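# Seat blue-taped flask in a free shaker clamp

## Task

Put the glass flask with blue tape into an unoccupied clamp on the shaker so its base sits fully down and the clamp's spring ring encircles its conical part. Do not grip it hard, bear down hard on its rim, or rip the foil covering its mouth. At the end all other flasks must still be seated. Do not bend any clamp's legs or pry a spring ring off, do not strike any flask hard, and do not let any flask drop more than a few centimetres; any such event fails the task.

## Robot and tools

Robot: two UR-type arms, left_arm (base near y=+0.51 m) and right_arm (base near y=-0.36 m), each with a two-finger 140 mm gripper. left_arm's fingers are rigid. right_arm's fingers can fold at a hinge: only the quarter of each pad nearest the tip grips as commanded; nearer the palm a narrow part may be held loosely or not at all, a wide part may be squeezed harder than asked, and a fingertip pushed into a surface folds with little felt force unless fully closed.

Frame: scene frame, origin at table-top level midway between the bases, +z up, +x out over the table, left_arm on the +y side (not image left). Positions in metres, velocities in m/s and rad/s. Gripper fingers point along its own +z and close along its own y. end_effector_position is the point between the pads when closed; fingertips extend about 33 mm past it (9 mm when fully open).

Row layout (used by execute_actions and move): one flat list of 18 numbers for both arms, each in [-1, 1]: left dx, dy, dz, rx, ry, rz, left gripper position, force_limit, speed, then the same nine for the right arm. dx..rz are an offset, not a pose: measured from that arm's Hand target at the start of the action or move, along scene axes, turning about the Hand target's position. Scale: 1.0 = 0.6 m or 180 degrees; rx, ry, rz form one rotation vector. Every row counts from that same start, not from the previous row; repeating an offset in a new call moves further. Six zeros re-request the current Hand target. Always resend each gripper's three numbers (0 is a real command). Orientation commands are clipped to 32 degrees from the measured orientation per step.

Gripper numbers: position +1 fully open (140 mm), about -0.8 pads touch, -1 closes until blocked. force_limit -1 gives about 14 N, 0 about 40 N, +1 about 58 N when closing at speed -1; faster closes grip much harder (up to ~116 N). speed -1 about 30 mm/s, +1 about 250 mm/s. Both start at +1, so for a glass flask set force_limit and speed low. object_status: 0 moving, 1 blocked opening, 2 blocked closing (gripping), 3 reached target or pads met. Check for 2 after closing. position_measured is in counts: 3 open, 75 = 100 mm, 139 = 60 mm, 200 = 20 mm, 230 pads met. To soften a grip, open and reclose slowly.

execute_actions(actions, cameras): actions is a list of actions; each action is up to 15 rows at 1/30 s per step, the last row held to fill 15 steps (0.5 s). An empty list returns images and full state. cameras picks views by name or ["all"].

move(target, speed, blend, stop_force, zero, blocking, cameras): straight-line paths toward target, one 18-number row or a list of up to 15 rows, all offsets from the same starting Hand targets. speed in m/s, 0.002 to 3.6, default 0.25 (turns limited to twice that in rad/s). blend in m rounds corners of a list. stop_force in N, 3 to 120, ends an arm's path on contact; not reliable when the gripper rotates; omit it when lifting off something pressed on. zero (default true) re-zeros force before the move. blocking=false returns early (not with stop_force). Moves last 0.5 to 10 s and do not avoid obstacles. The result adds a move: line (done, off_target, moving, held, fault) and limits (paced = pose clipped, held = steps withheld).

wait(seconds 0 to 10), stop() brakes a running move, zoom_image(camera, region [x0,y0,x1,y1] pixels, at most 504x504), zero_wrist_force(arm), read_manual(section), finished_scene(scene 1 or 2) ends the scene irreversibly; the goal must hold without the robot.

Cameras: cam_head_left, cam_head_right (fixed, behind, looking down), cam_left_wrist, cam_right_wrist, each 896x504. Wrist depth lines give a 7x7 grid of distances (mm) ahead of each wrist camera; '-' means no value; clear glass may be seen through.

Result lines: Hand target (last commanded pose, base for next offsets), end_effector_position and quat, velocities, joint positions and torques, Wrist force/torque in the gripper's own axes (push from a surface into the arm), Tool commands, object_status, MOTOR HOT or fault lines.

Avoid: more than ~150 N on an arm or wrist torque near 24.6 N m causes a 10 s fault stop; stiff arms fault even slightly past firm contact, so approach slowly with stop_force. Don't let arms touch each other, don't pass near an arm's own base, don't drop or knock flasks, keep objects on the table, and avoid long stretched holds that overheat motors (85 °C brakes the arm).

Each tool is called after ">>>" by a JSON object that holds its "api" and its "payload".

## Session

>>> {"api": "execute_actions", "payload": {"actions": []}}

Scene clock: 0.00 s.
left_arm: end_effector_position=(+0.5564, +0.2686, +0.2651) position_measured=3 object_status=3 end_effector_quat_wxyz=(+0.099, +0.774, +0.220, +0.585) | right_arm: end_effector_position=(+0.5146, -0.5209, +0.1967) position_measured=3 object_status=3 end_effector_quat_wxyz=(+0.184, +0.525, -0.475, +0.682)
Joint positions: left_arm=[-1.196 -1.534 2.389 -3.143 -0.403 1.885] | right_arm=[-0.124 -0.859 2.26 -4.538 -2.481 3.617]
Joint velocities: within noise
Joint torques (N m): no reading
Wrist force (N): no reading
Wrist torque (N m): no reading
Wrist force, peak (N): no reading
Wrist depth (mm): cam_left_wrist=[1180 - - - 1073 - - / 510 569 1268 - - - - / - 524 569 1333 - - - / - 117 500 - - 127 - / - 106 - - - - 94 / - 318 339 - - 567 - / - 296 333 364 - - -] | cam_right_wrist=[- - - 1449 1475 1237 - / - - - 1689 - 1376 1183 / 894 - 1338 2040 - - - / - 117 1540 1883 - 133 329 / - 109 - - - 124 92 / - 1166 - - - - 94 / - - - 339 280 250 -]
Hand target: left_arm +0.5564, +0.2686, +0.2651; +0.099, +0.774, +0.220, +0.585 | right_arm +0.5146, -0.5209, +0.1967; +0.184, +0.525, -0.475, +0.682
Tool commands: left_gripper/position=+1.0 left_gripper/force_limit=+1.0 left_gripper/speed=+1.0 right_gripper/position=+1.0 right_gripper/force_limit=+1.0 right_gripper/speed=+1.0

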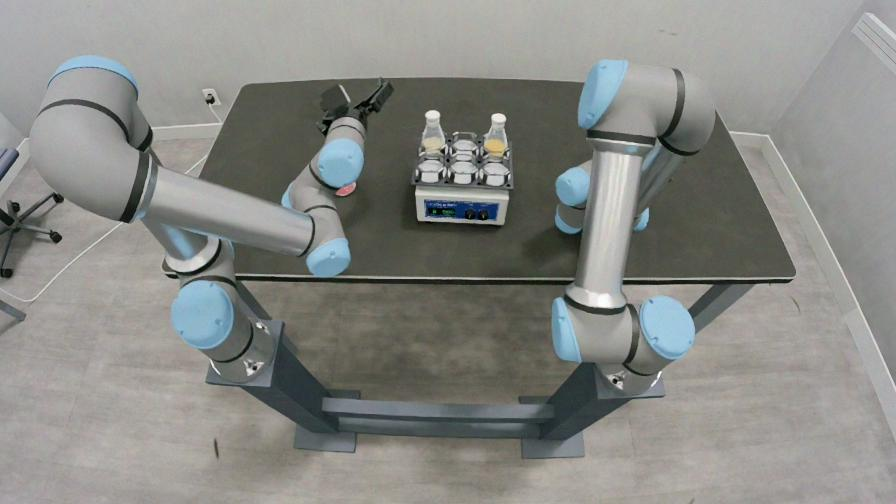

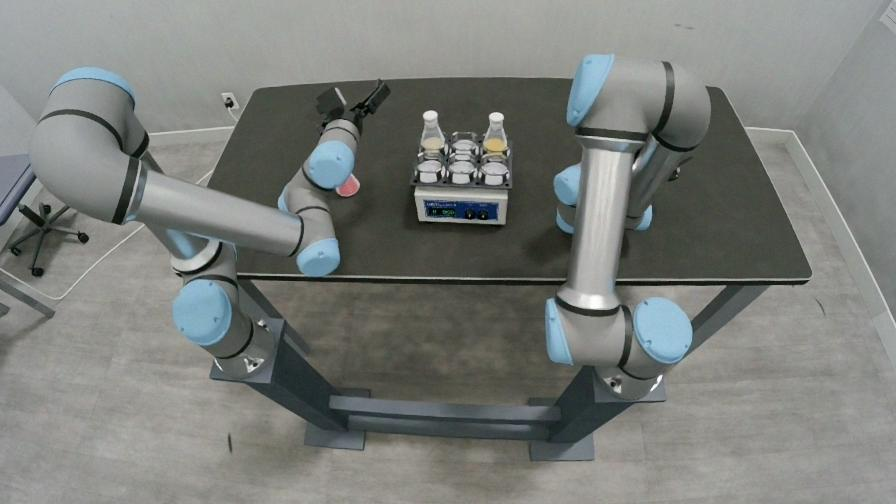

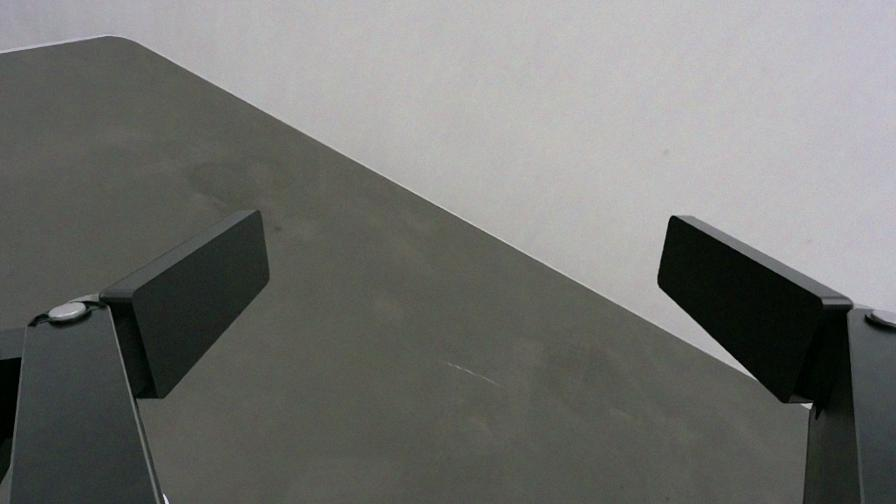

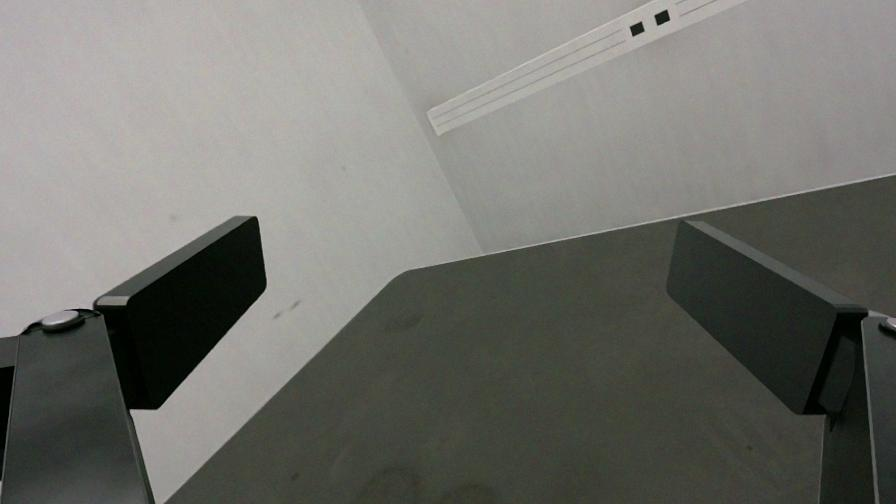

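>>> {"api": "zoom_image", "payload": {"camera": "cam_head_right", "region": [380, 90, 540, 240]}}

>>> {"api": "zoom_image", "payload": {"camera": "cam_head_right", "region": [290, 130, 400, 230]}}

>>> {"api": "zoom_image", "payload": {"camera": "cam_head_left", "region": [380, 90, 540, 240]}}

Scaled by 3.150 from the camera's 896x504 image, which has a finer 1280x720 frame.

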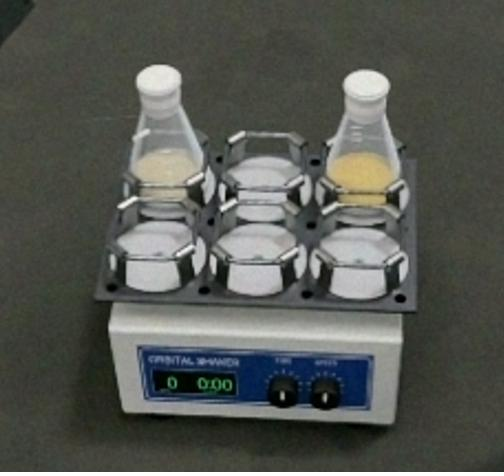

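Scaled by 4.582 from the camera's 896x504 image, which has a finer 1280x720 frame.

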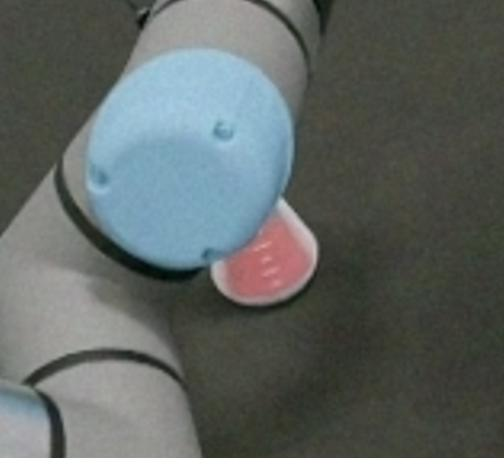

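Scaled by 3.150 from the camera's 896x504 image, which has a finer 1280x720 frame.

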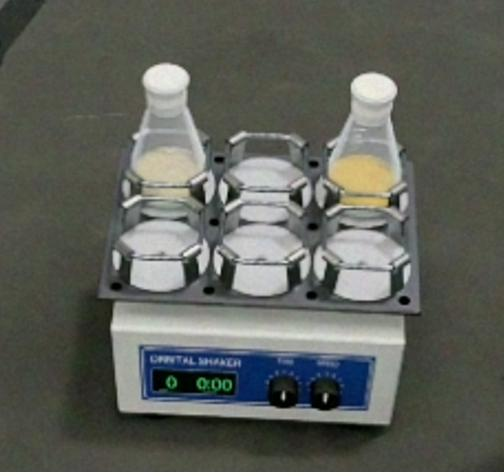

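>>> {"api": "move", "payload": {"target": [-0.1,0,0.33,0,0,0,1,1,1,0,0,0,0,0,0,1,1,1], "cameras": ["all"]}}

Scene clock: 6.93 s.
left_arm: end_effector_position=(+0.4964, +0.2686, +0.4631) position_measured=3 object_status=3 end_effector_quat_wxyz=(+0.099, +0.774, +0.220, +0.585) | right_arm: end_effector_position=(+0.5146, -0.5209, +0.1967) position_measured=3 object_status=3 end_effector_quat_wxyz=(+0.184, +0.525, -0.475, +0.682)
Joint positions: left_arm=[-1.372 -2.006 2.065 -1.936 -0.315 1.447] | right_arm=[-0.124 -0.859 2.26 -4.538 -2.481 3.617]
Joint torques (N m): left_arm=[12.31 -9.46 -19.41 -2.69 0.33 -0.82] | right_arm=[0.24 -38.38 -4.35 -1.88 0.28 -0.35]
Wrist force (N): left_arm=[-0.2 -0.1 0.2] | right_arm=[0.4 0.0 0.0]
Wrist torque (N m): left_arm=[0.01 0.02 -0.13] | right_arm=[0.00 -0.09 0.00]
Wrist force, peak (N): left_arm=[-2.8 -0.8 1.7] | right_arm=[0.5 0.1 -0.4]
Wrist depth (mm): cam_left_wrist=[- 1186 1198 - - - 953 / 1455 - - - - 1093 1204 / - 1438 1438 1670 1248 - 1140 / 559 117 780 - - 128 - / - 106 634 768 - - 94 / - - 572 - - - - / - - 464 - - - -] | cam_right_wrist=[1033 1224 1550 - 1391 1249 - / - - 1530 1632 1230 1407 - / - - - 1959 1540 1466 422 / - 127 - - 638 133 346 / - 109 - - - 124 92 / - - - - 361 314 94 / - - - 325 286 248 -]
Hand target: left_arm +0.4964, +0.2686, +0.4631; +0.099, +0.774, +0.220, +0.585 | right_arm +0.5146, -0.5209, +0.1967; +0.184, +0.525, -0.475, +0.682
Off the commanded pose: left_arm 0.000 m, 0 deg | right_arm 0.000 m, 0 deg.
move: done
camera_calibration:
cam_left_wrist: T_world_to_cam=[[0.231106, -0.869767, 0.435999, -0.0753936], [-0.546555, -0.486799, -0.681399, 0.714644], [0.804903, -0.0808217, -0.587877, 0.040509], [0, 0, 0, 1]] pos_world=[0.37541, 0.285587, 0.543644]

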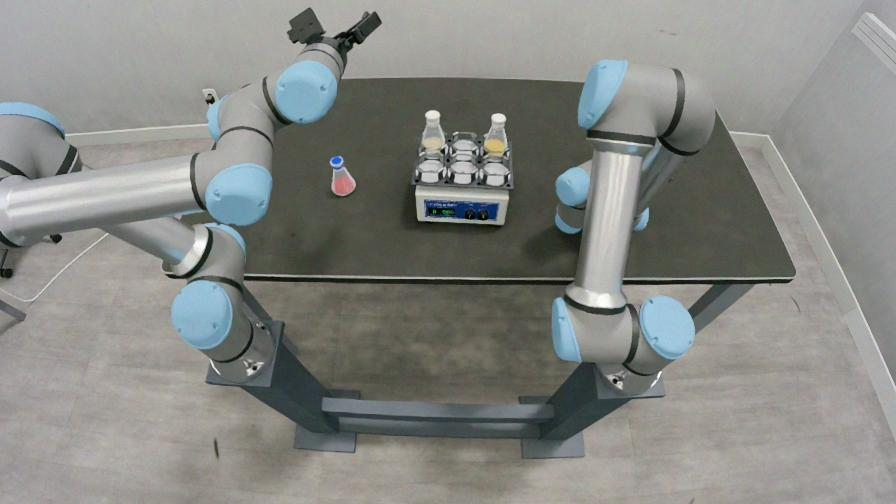

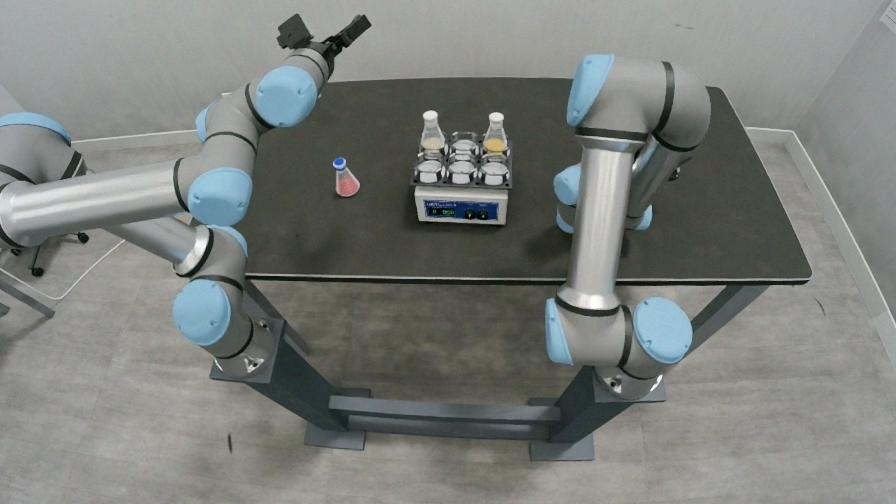

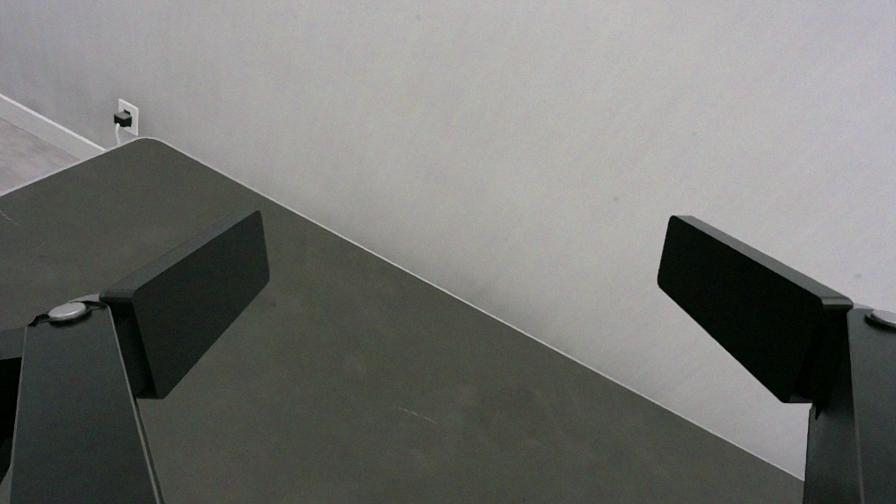

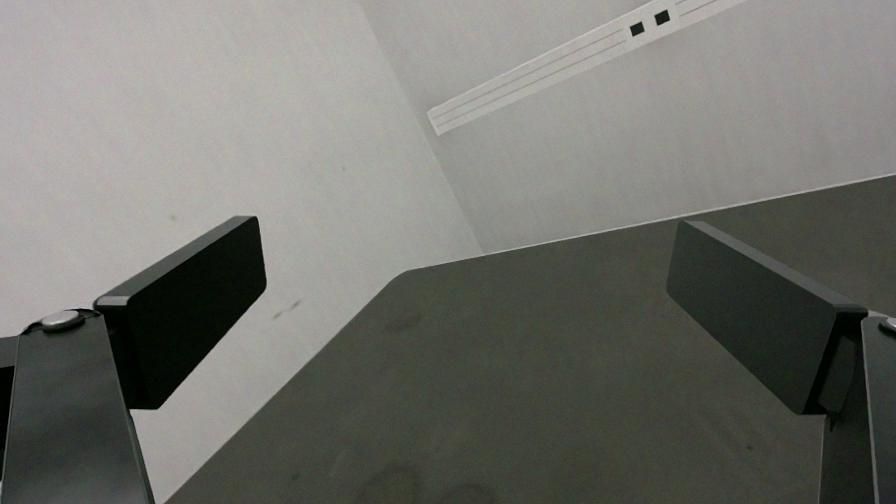

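>>> {"api": "zoom_image", "payload": {"camera": "cam_head_right", "region": [310, 140, 380, 210]}}

>>> {"api": "zoom_image", "payload": {"camera": "cam_head_left", "region": [310, 140, 380, 210]}}

>>> {"api": "zoom_image", "payload": {"camera": "cam_head_left", "region": [405, 100, 525, 200]}}

>>> {"api": "zoom_image", "payload": {"camera": "cam_head_right", "region": [405, 100, 525, 200]}}

Scaled by 7.200 from the camera's 896x504 image, which has a finer 1280x720 frame.

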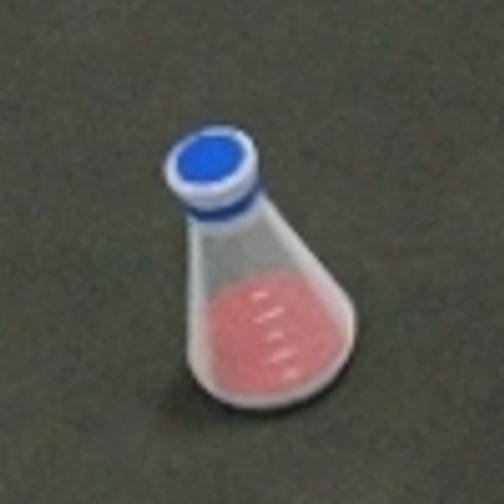

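Scaled by 7.200 from the camera's 896x504 image, which has a finer 1280x720 frame.

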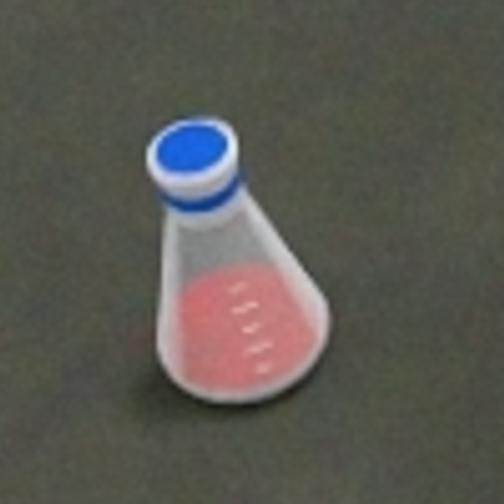

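Scaled by 4.200 from the camera's 896x504 image, which has a finer 1280x720 frame.

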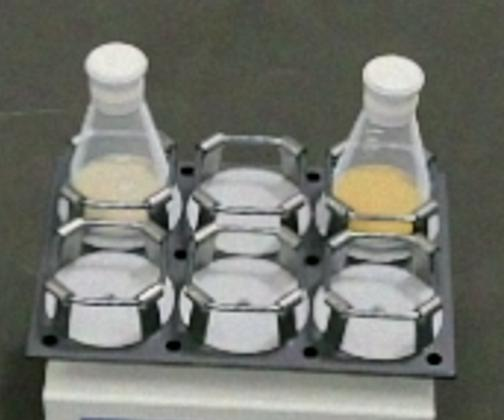

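Scaled by 4.200 from the camera's 896x504 image, which has a finer 1280x720 frame.

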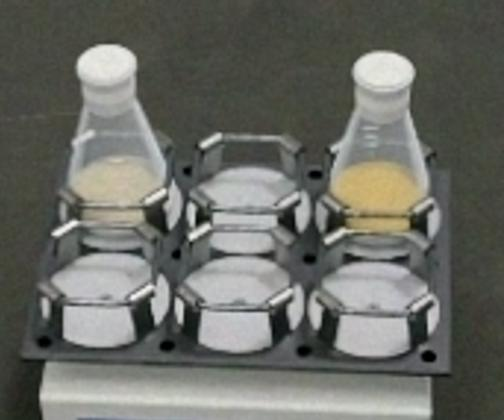

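>>> {"api": "move", "payload": {"target": [[-0.1023,0.1957,-0.2717,0.1523,0.0992,-0.2646,1,1,1,0,0,0,0,0,0,1,1,1],[-0.1023,0.1957,-0.518,0.1523,0.0992,-0.2646,1,1,1,0,0,0,0,0,0,1,1,1]], "blend": [0.03,0], "cameras": ["cam_left_wrist","cam_head_left"]}}

Scene clock: 26.80 s.
left_arm: end_effector_position=(+0.4351, +0.3861, +0.1524) position_measured=3 object_status=3 end_effector_quat_wxyz=(+0.110, +0.875, -0.235, +0.408) end_effector_velocity=(+0.001, -0.001, +0.001) end_effector_angular_velocity=(-0.003, -0.003, +0.001) | right_arm: end_effector_position=(+0.5146, -0.5209, +0.1967) position_measured=3 object_status=3 end_effector_quat_wxyz=(+0.184, +0.525, -0.475, +0.682)
Joint positions: left_arm=[-0.672 -1.967 2.755 -3.226 -1.464 3.051] | right_arm=[-0.124 -0.859 2.26 -4.538 -2.481 3.617]
Joint velocities: left_arm=[0 0.003 -0.001 -0.006 0 -0.001] | right_arm=[within noise]
Joint torques (N m): left_arm=[-15.44 6.46 -11.93 -5.98 1.47 -1.72] | right_arm=[-0.22 -37.82 -4.71 -1.82 0.23 -0.04]
Wrist force (N): left_arm=[0.3 -0.5 1.0] | right_arm=[0.1 0.0 -0.3]
Wrist torque (N m): left_arm=[0.08 -0.03 -0.24] | right_arm=[-0.01 -0.04 0.00]
Wrist force, peak (N): left_arm=[-2.3 -0.1 2.8] | right_arm=[0.4 -0.1 -0.6]
Wrist depth (mm): cam_left_wrist=[- - 418 - - 317 - / 386 383 387 - - 322 - / - 353 347 217 - 345 - / - 116 - 299 - 128 - / - 106 - - - - 94 / - 256 - - - - - / - - 244 - - - -] | cam_right_wrist=[- - - - 1269 1024 - / - - 1457 1521 1440 - - / 949 - - - 1643 1262 - / - 122 - - 1814 133 - / - 109 1360 - 405 123 92 / - 1083 - - 327 299 94 / - - 407 351 278 261 -]
Hand target: left_arm +0.4350, +0.3860, +0.1523; +0.110, +0.875, -0.235, +0.408 | right_arm +0.5146, -0.5209, +0.1967; +0.184, +0.525, -0.475, +0.682
Off the commanded pose: left_arm 0.000 m, 0 deg | right_arm 0.000 m, 0 deg.
move: done
camera_calibration:
cam_left_wrist: T_world_to_cam=[[-0.483868, -0.874854, 0.0224013, 0.552606], [-0.775484, 0.416764, -0.47427, 0.245775], [0.405581, -0.246856, -0.880094, 0.199034], [0, 0, 0, 1]] pos_world=[0.377259, 0.430152, 0.279353]
Images, in order (width x height): cam_head_left 896x504, cam_left_wrist 896x504.

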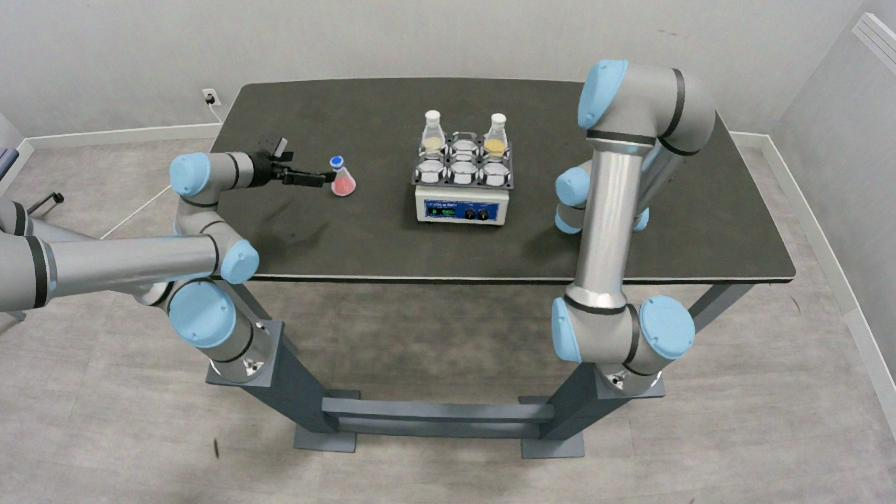

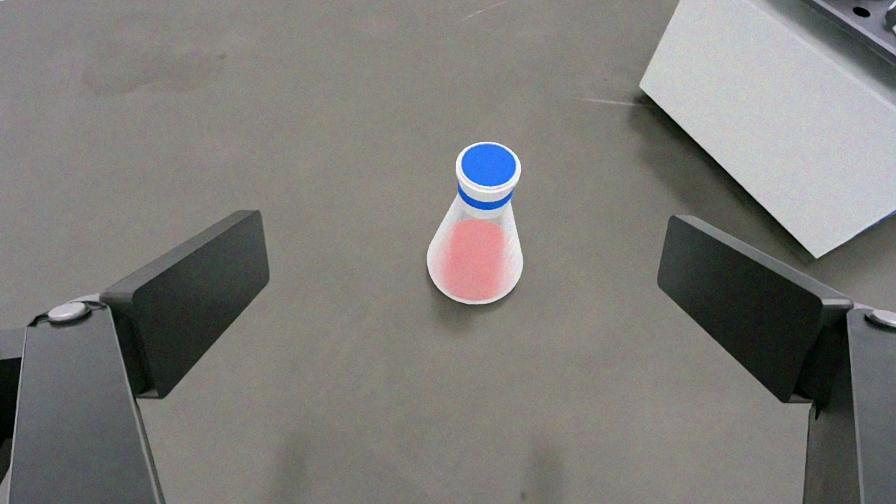

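>>> {"api": "zoom_image", "payload": {"camera": "cam_left_wrist", "region": [400, 130, 580, 310]}}

Scaled by 2.800 from the camera's 896x504 image, which has a finer 1280x720 frame.

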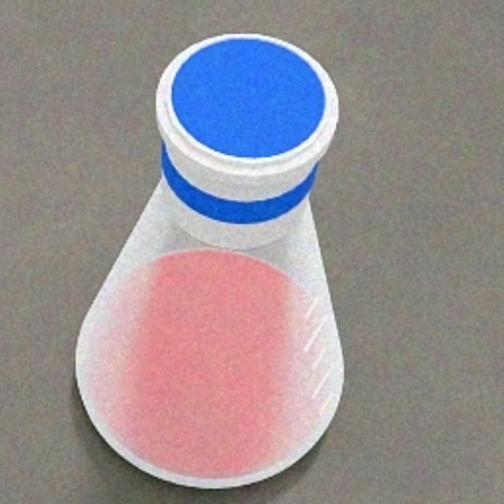

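>>> {"api": "move", "payload": {"target": [-0.01167,-0.02083,-0.0165,0,0,0,-0.08,-1,0,0,0,0,0,0,0,1,1,1], "speed": 0.1, "cameras": ["cam_left_wrist"]}}

>>> {"api": "zoom_image", "payload": {"camera": "cam_left_wrist", "region": [200, 100, 700, 504]}}

Scene clock: 35.70 s.
left_arm: end_effector_position=(+0.4280, +0.3735, +0.1423) position_measured=139 object_status=0 end_effector_quat_wxyz=(+0.110, +0.875, -0.235, +0.408) | right_arm: end_effector_position=(+0.5146, -0.5209, +0.1967) position_measured=3 object_status=3 end_effector_quat_wxyz=(+0.184, +0.525, -0.475, +0.682)
Joint positions: left_arm=[-0.753 -1.961 2.788 -3.257 -1.402 2.998] | right_arm=[-0.124 -0.859 2.26 -4.538 -2.481 3.617]
Joint torques (N m): left_arm=[8.54 -6.84 -23.46 -3.13 -0.63 0.69] | right_arm=[0.98 -38.75 -4.39 -1.72 0.31 0.08]
Wrist force (N): left_arm=[0.4 -0.5 0.8] | right_arm=[0.3 0.3 -0.2]
Wrist torque (N m): left_arm=[0.09 -0.09 -0.29] | right_arm=[0.05 -0.09 0.00]
Wrist force, peak (N): left_arm=[0.5 -0.4 1.2] | right_arm=[0.3 -0.1 -0.5]
Wrist depth (mm): cam_left_wrist=[- 410 - 425 418 - - / - - - 366 378 302 - / - - - 209 334 329 265 / - 300 139 291 122 305 302 / - - 110 284 - 92 - / - - - - - - - / - - - - - - -] | cam_right_wrist=[1046 - - 1611 1449 1118 1134 / - - 1570 1622 1475 - 1172 / - 1118 - 2167 1677 - 1218 / - 122 - 2577 - 133 356 / - 109 - - - 123 92 / - 1123 - - 377 302 94 / - 1024 - 329 286 251 -]
Hand target: left_arm +0.4280, +0.3735, +0.1424; +0.110, +0.875, -0.235, +0.408 | right_arm +0.5146, -0.5209, +0.1967; +0.184, +0.525, -0.475, +0.682
Off the commanded pose: left_arm 0.000 m, 0 deg | right_arm 0.000 m, 0 deg.
move: done
camera_calibration:
cam_left_wrist: T_world_to_cam=[[-0.484107, -0.874723, 0.0223606, 0.538417], [-0.775421, 0.417029, -0.474141, 0.24061], [0.405417, -0.246874, -0.880165, 0.190089], [0, 0, 0, 1]] pos_world=[0.37016, 0.417553, 0.269354]
Images, in order (width x height): cam_left_wrist 896x504.

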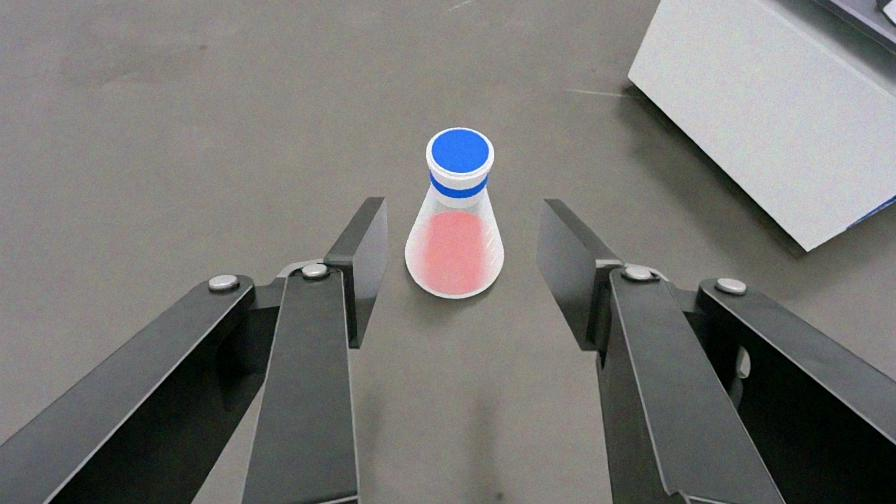

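Scaled by 1.008 from the camera's 896x504 image, which has a finer 1280x720 frame.

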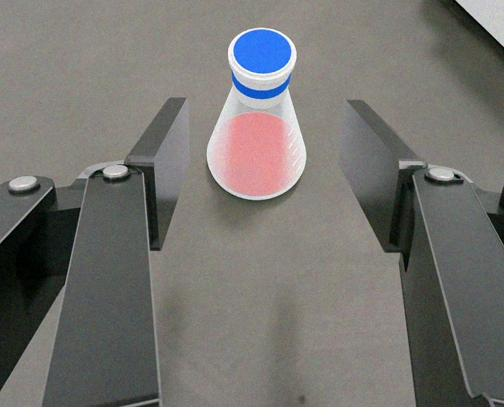

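>>> {"api": "move", "payload": {"target": [0.0663,-0.0383,-0.0643,0,0,0,-0.08,-1,0,0,0,0,0,0,0,1,1,1], "speed": 0.08, "cameras": ["cam_left_wrist"]}}

>>> {"api": "zoom_image", "payload": {"camera": "cam_left_wrist", "region": [340, 100, 580, 340]}}

Scene clock: 38.33 s.
left_arm: end_effector_position=(+0.4678, +0.3507, +0.1038) position_measured=139 object_status=3 end_effector_quat_wxyz=(+0.110, +0.875, -0.235, +0.408) | right_arm: end_effector_position=(+0.5146, -0.5209, +0.1967) position_measured=3 object_status=3 end_effector_quat_wxyz=(+0.184, +0.525, -0.475, +0.682)
Joint positions: left_arm=[-0.706 -1.574 2.733 -3.594 -1.438 3.028] | right_arm=[-0.124 -0.859 2.26 -4.538 -2.481 3.617]
Joint torques (N m): left_arm=[-14.43 -5.06 -9.3 -5.22 1.33 -1.65] | right_arm=[-0.34 -37.28 -5.29 -1.67 0.52 0.19]
Wrist force (N): left_arm=[0.4 -0.1 1.0] | right_arm=[0.1 -0.1 -0.3]
Wrist torque (N m): left_arm=[0.15 -0.08 -0.28] | right_arm=[-0.03 -0.03 0.00]
Wrist force, peak (N): left_arm=[0.5 -0.3 2.1] | right_arm=[0.4 -0.2 -0.4]
Wrist depth (mm): cam_left_wrist=[- 362 - 362 362 256 - / - 301 314 329 315 - 234 / - - 285 148 291 - - / 257 - 139 236 141 262 - / - - 110 - - 92 - / - - - 218 219 - - / - - - 204 - - -] | cam_right_wrist=[995 - 2186 1493 1275 1200 1123 / - 1212 - 1521 - - 1144 / 931 - - - - - 1183 / - 117 - - 1855 133 346 / - 109 - 589 465 116 92 / - 1144 - 391 354 - 94 / - - - 348 287 266 -]
Hand target: left_arm +0.4678, +0.3506, +0.1038; +0.110, +0.875, -0.235, +0.408 | right_arm +0.5146, -0.5209, +0.1967; +0.184, +0.525, -0.475, +0.682
Off the commanded pose: left_arm 0.000 m, 0 deg | right_arm 0.000 m, 0 deg.
move: done
camera_calibration:
cam_left_wrist: T_world_to_cam=[[-0.48388, -0.874849, 0.0223499, 0.53856], [-0.775515, 0.416824, -0.474167, 0.262851], [0.405508, -0.246772, -0.880151, 0.134358], [0, 0, 0, 1]] pos_world=[0.40996, 0.394752, 0.230854]
Images, in order (width x height): cam_left_wrist 896x504.

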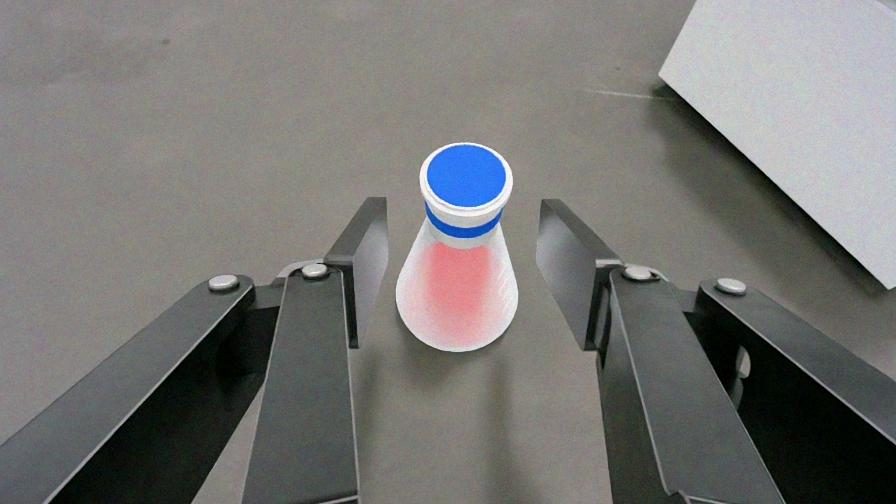

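Scaled by 2.100 from the camera's 896x504 image, which has a finer 1280x720 frame.

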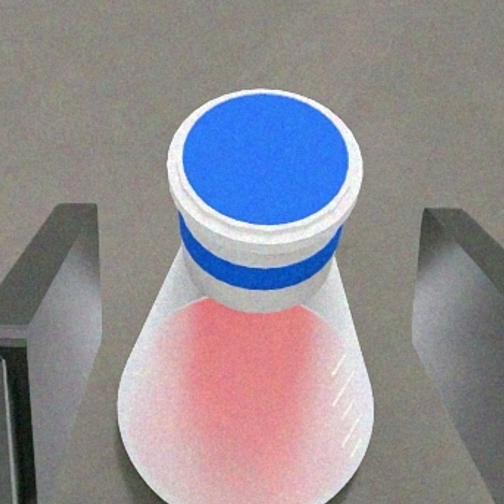

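>>> {"api": "move", "payload": {"target": [0,0,-0.0033,0,0,0,-0.08,-1,-1,0,0,0,0,0,0,1,1,1], "speed": 0.05}}

>>> {"api": "move", "payload": {"target": [0,0,0,0,0,0,-1,-1,-1,0,0,0,0,0,0,1,1,1], "cameras": ["cam_left_wrist"]}}

>>> {"api": "zoom_image", "payload": {"camera": "cam_left_wrist", "region": [340, 100, 580, 340]}}

Scene clock: 41.57 s.
left_arm: end_effector_position=(+0.4678, +0.3506, +0.1018) position_measured=139 object_status=3 end_effector_quat_wxyz=(+0.110, +0.875, -0.235, +0.408) | right_arm: end_effector_position=(+0.5146, -0.5209, +0.1967) position_measured=3 object_status=3 end_effector_quat_wxyz=(+0.184, +0.525, -0.475, +0.682)
Joint positions: left_arm=[-0.707 -1.563 2.735 -3.607 -1.438 3.028] | right_arm=[-0.124 -0.859 2.26 -4.538 -2.481 3.617]
Joint torques (N m): left_arm=[-15.19 -16.16 -6.32 -3.72 1.37 -1.51] | right_arm=[0.91 -38.16 -3.81 -1.79 0.43 0.04]
Wrist force (N): left_arm=[0.5 -0.4 0.7] | right_arm=[0.3 0.0 -0.1]
Wrist torque (N m): left_arm=[0.08 -0.11 -0.27] | right_arm=[-0.01 -0.08 0.00]
Wrist force, peak (N): left_arm=[0.5 -0.4 1.1] | right_arm=[0.6 0.1 -0.3]
Wrist depth (mm): cam_left_wrist=[- 345 - 355 358 381 - / - 318 321 - - - 219 / - - - 148 - 284 - / - 258 255 236 122 - 248 / - - 111 220 - 92 - / - - - - - - - / - - - - - - -] | cam_right_wrist=[- - 1622 1643 1391 1237 - / - - 1511 1712 - 1570 - / - 1150 1493 1814 - - 1262 / - 117 - - - 133 365 / - 109 1128 - - 123 92 / - - - - 336 - 94 / - - - - 282 262 -]
Hand target: left_arm +0.4678, +0.3506, +0.1019; +0.110, +0.875, -0.235, +0.408 | right_arm +0.5146, -0.5209, +0.1967; +0.184, +0.525, -0.475, +0.682
Off the commanded pose: left_arm 0.000 m, 0 deg | right_arm 0.000 m, 0 deg.
move: done

Scene clock: 42.80 s.
left_arm: end_effector_position=(+0.4678, +0.3506, +0.1018) position_measured=187 object_status=2 end_effector_quat_wxyz=(+0.110, +0.875, -0.235, +0.408) | right_arm: end_effector_position=(+0.5146, -0.5209, +0.1967) position_measured=3 object_status=3 end_effector_quat_wxyz=(+0.184, +0.525, -0.475, +0.682)
Joint positions: left_arm=[-0.707 -1.564 2.735 -3.607 -1.438 3.028] | right_arm=[-0.124 -0.859 2.26 -4.538 -2.481 3.617]
Joint torques (N m): left_arm=[-12.76 -18.37 -16.31 -3.04 1 -0.58] | right_arm=[0.9 -38.62 -5.69 -1.77 0.57 -0.12]
Wrist force (N): left_arm=[0.8 -0.3 0.1] | right_arm=[0.2 -0.3 -0.3]
Wrist torque (N m): left_arm=[0.13 -0.10 -0.27] | right_arm=[-0.07 -0.05 0.00]
Wrist force, peak (N): left_arm=[0.5 -0.2 1.1] | right_arm=[0.5 0.0 -0.1]
Wrist depth (mm): cam_left_wrist=[347 - - - - - - / - 313 - - - 314 235 / - 288 - 145 - - - / - - 255 160 123 - 257 / - - 84 216 100 - - / - - - - - - - / - - - - - - -] | cam_right_wrist=[- 1302 - 1724 1415 1316 - / - - 1611 1774 1493 1368 - / 1042 1150 - 1774 - - 414 / - 127 - 1654 - 132 - / - 109 - - - 123 92 / - 1060 - 417 341 - 94 / - - - - 294 - -]
Hand target: left_arm +0.4678, +0.3506, +0.1019; +0.110, +0.875, -0.235, +0.408 | right_arm +0.5146, -0.5209, +0.1967; +0.184, +0.525, -0.475, +0.682
Off the commanded pose: left_arm 0.000 m, 0 deg | right_arm 0.000 m, 0 deg.
move: done
camera_calibration:
cam_left_wrist: T_world_to_cam=[[-0.483954, -0.874807, 0.0224021, 0.538519], [-0.775474, 0.416859, -0.474204, 0.261922], [0.405499, -0.246865, -0.88013, 0.132609], [0, 0, 0, 1]] pos_world=[0.40996, 0.394652, 0.228853]
Images, in order (width x height): cam_left_wrist 896x504.

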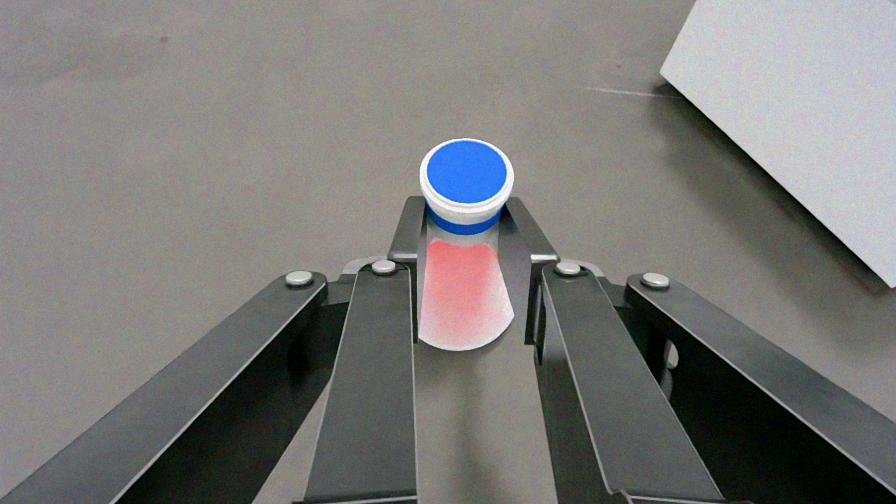

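Scaled by 2.100 from the camera's 896x504 image, which has a finer 1280x720 frame.

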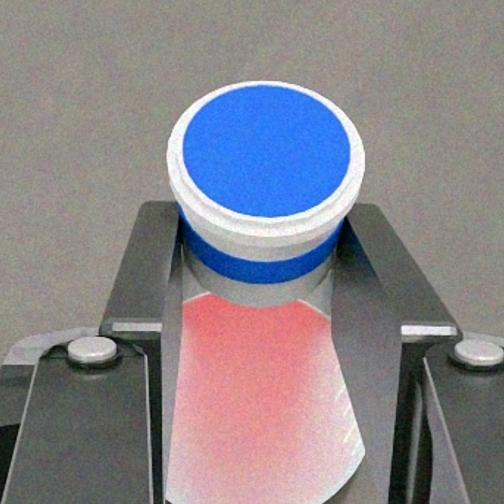

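>>> {"api": "move", "payload": {"target": [0,0,0.05,0,0,0,-1,-1,-1,0,0,0,0,0,0,1,1,1], "speed": 0.05}}

>>> {"api": "move", "payload": {"target": [0,0,0.25,0,0,0,-1,-1,-1,0,0,0,0,0,0,1,1,1], "speed": 0.12, "cameras": ["all"]}}

>>> {"api": "zoom_image", "payload": {"camera": "cam_left_wrist", "region": [340, 100, 580, 340]}}

>>> {"api": "zoom_image", "payload": {"camera": "cam_head_left", "region": [290, 90, 450, 210]}}

Scene clock: 45.27 s.
left_arm: end_effector_position=(+0.4679, +0.3506, +0.1319) position_measured=187 object_status=2 end_effector_quat_wxyz=(+0.110, +0.875, -0.235, +0.408) | right_arm: end_effector_position=(+0.5146, -0.5209, +0.1967) position_measured=3 object_status=3 end_effector_quat_wxyz=(+0.184, +0.525, -0.475, +0.682)
Joint positions: left_arm=[-0.707 -1.715 2.701 -3.421 -1.438 3.028] | right_arm=[-0.124 -0.859 2.26 -4.538 -2.481 3.617]
Joint torques (N m): left_arm=[-3.73 -14.85 -8.74 -3.89 1.6 -1.58] | right_arm=[-0.18 -39.21 -4.65 -1.74 0.11 0.21]
Wrist force (N): left_arm=[-0.3 -0.5 1.6] | right_arm=[0.3 0.1 -0.1]
Wrist torque (N m): left_arm=[0.08 -0.09 -0.28] | right_arm=[0.02 -0.07 0.01]
Wrist force, peak (N): left_arm=[-1.1 -0.2 2.1] | right_arm=[0.5 0.0 -0.1]
Wrist depth (mm): cam_left_wrist=[- 396 - - - 261 - / 348 - 357 - 357 - - / 317 - - 145 - 330 - / - - - 164 122 290 - / - - 84 224 99 - - / - - - 243 - - - / - - - - - - -] | cam_right_wrist=[1033 1296 1590 1943 1368 1194 - / - - - 1762 - - 1243 / - - - 2167 1666 - 1262 / - 117 1345 - - 132 320 / - 109 1360 - - 123 92 / - 1074 - - - 293 94 / - 474 - - 279 253 -]
Hand target: left_arm +0.4678, +0.3506, +0.1319; +0.110, +0.875, -0.235, +0.408 | right_arm +0.5146, -0.5209, +0.1967; +0.184, +0.525, -0.475, +0.682
Off the commanded pose: left_arm 0.000 m, 0 deg | right_arm 0.000 m, 0 deg.
move: done

Scene clock: 46.97 s.
left_arm: end_effector_position=(+0.4678, +0.3506, +0.2818) position_measured=187 object_status=2 end_effector_quat_wxyz=(+0.110, +0.875, -0.235, +0.408) | right_arm: end_effector_position=(+0.5146, -0.5209, +0.1967) position_measured=3 object_status=3 end_effector_quat_wxyz=(+0.184, +0.525, -0.475, +0.682)
Joint positions: left_arm=[-0.707 -2.108 2.423 -2.751 -1.438 3.028] | right_arm=[-0.124 -0.859 2.26 -4.538 -2.481 3.617]
Joint torques (N m): left_arm=[-10.36 -2.68 -30.29 -2.82 0.34 -0.9] | right_arm=[-0.24 -37.1 -5.2 -1.78 0.27 -0.03]
Wrist force (N): left_arm=[-0.2 -0.2 1.4] | right_arm=[0.2 0.0 -0.1]
Wrist torque (N m): left_arm=[0.11 -0.13 -0.18] | right_arm=[-0.01 -0.05 0.00]
Wrist force, peak (N): left_arm=[-1.8 -0.5 3.1] | right_arm=[0.5 0.0 -0.3]
Wrist depth (mm): cam_left_wrist=[923 - 634 - - 634 364 / - - 561 572 561 362 336 / - - - 145 496 328 323 / - - - 164 - 319 - / 417 - 84 224 100 - - / - - - - - - - / - - - - - - -] | cam_right_wrist=[1024 - - 1521 1383 1212 - / 921 - - 1570 - - - / - 1218 1457 1991 - 1475 - / - 117 - - - 133 330 / - 109 - 593 - 123 92 / - - - - - 305 94 / - - - 334 280 251 -]
Hand target: left_arm +0.4678, +0.3506, +0.2819; +0.110, +0.875, -0.235, +0.408 | right_arm +0.5146, -0.5209, +0.1967; +0.184, +0.525, -0.475, +0.682
Off the commanded pose: left_arm 0.000 m, 0 deg | right_arm 0.000 m, 0 deg.
move: done
camera_calibration:
cam_left_wrist: T_world_to_cam=[[-0.483954, -0.874807, 0.0224021, 0.534487], [-0.775474, 0.416859, -0.474204, 0.347279], [0.405499, -0.246865, -0.88013, 0.291032], [0, 0, 0, 1]] pos_world=[0.40996, 0.394652, 0.408853]

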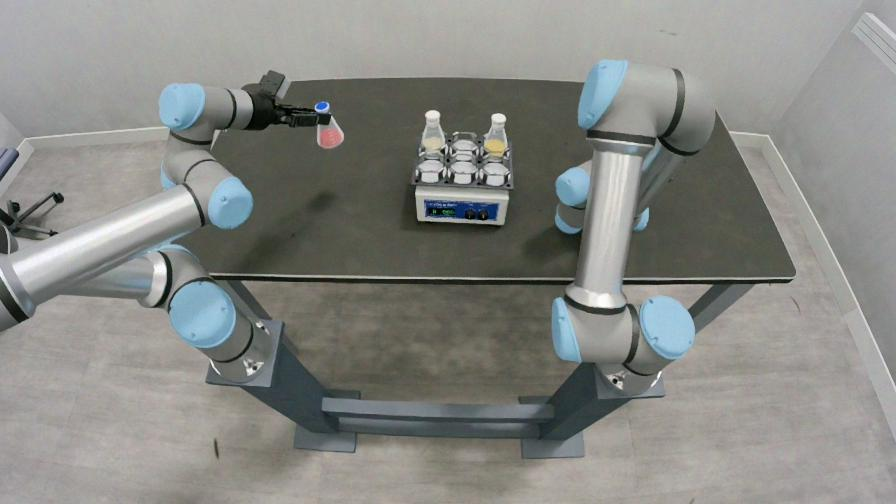

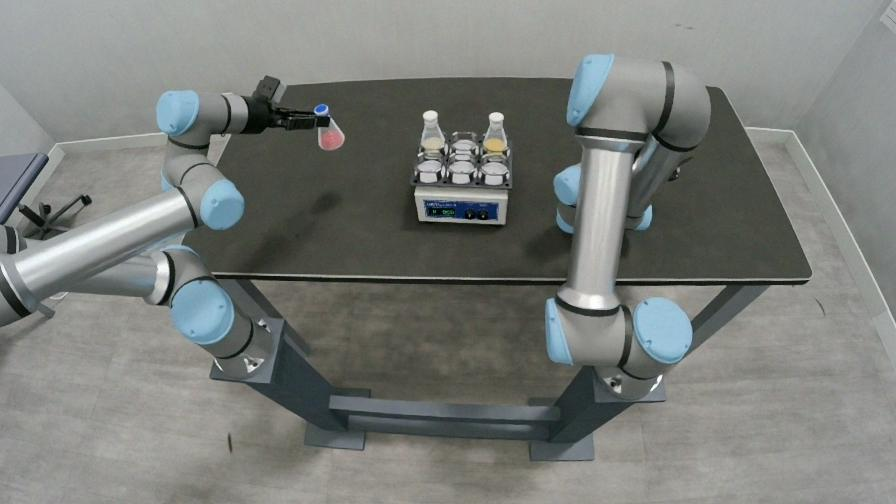

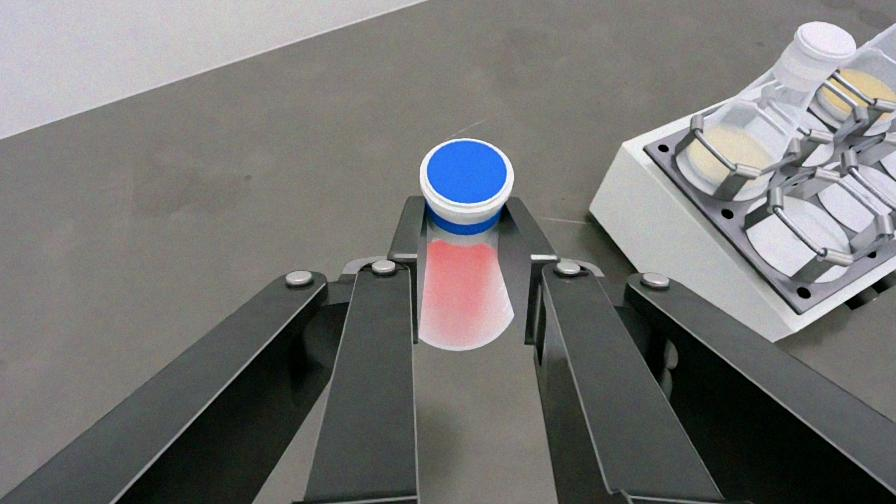

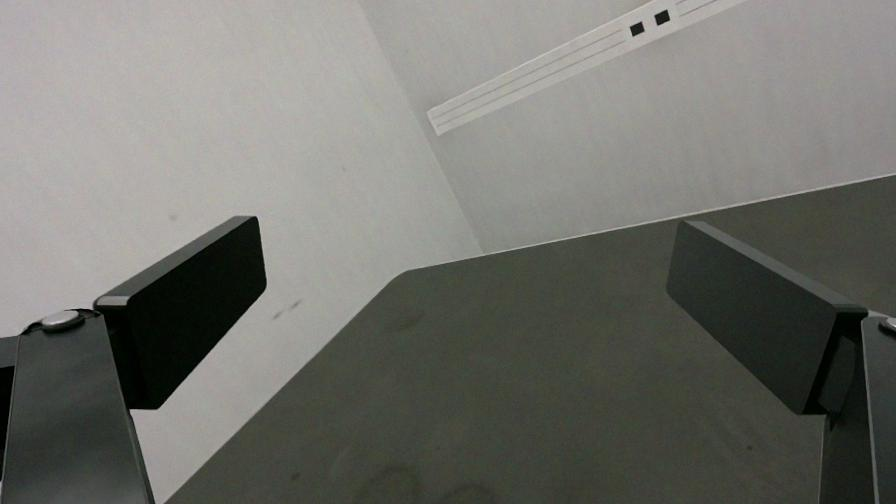

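Scaled by 2.100 from the camera's 896x504 image, which has a finer 1280x720 frame.

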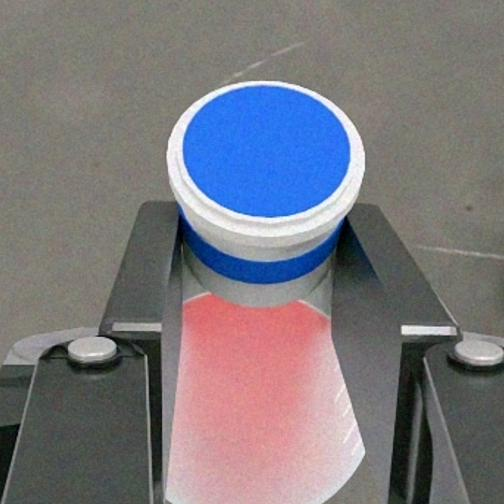

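Scaled by 3.150 from the camera's 896x504 image, which has a finer 1280x720 frame.

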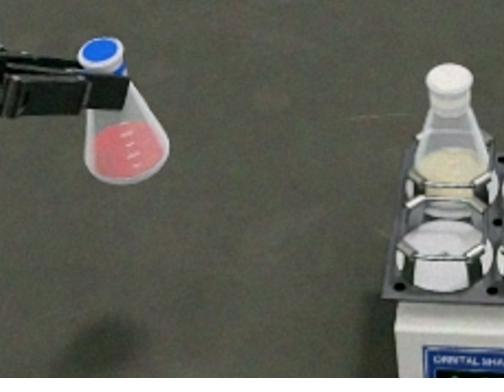

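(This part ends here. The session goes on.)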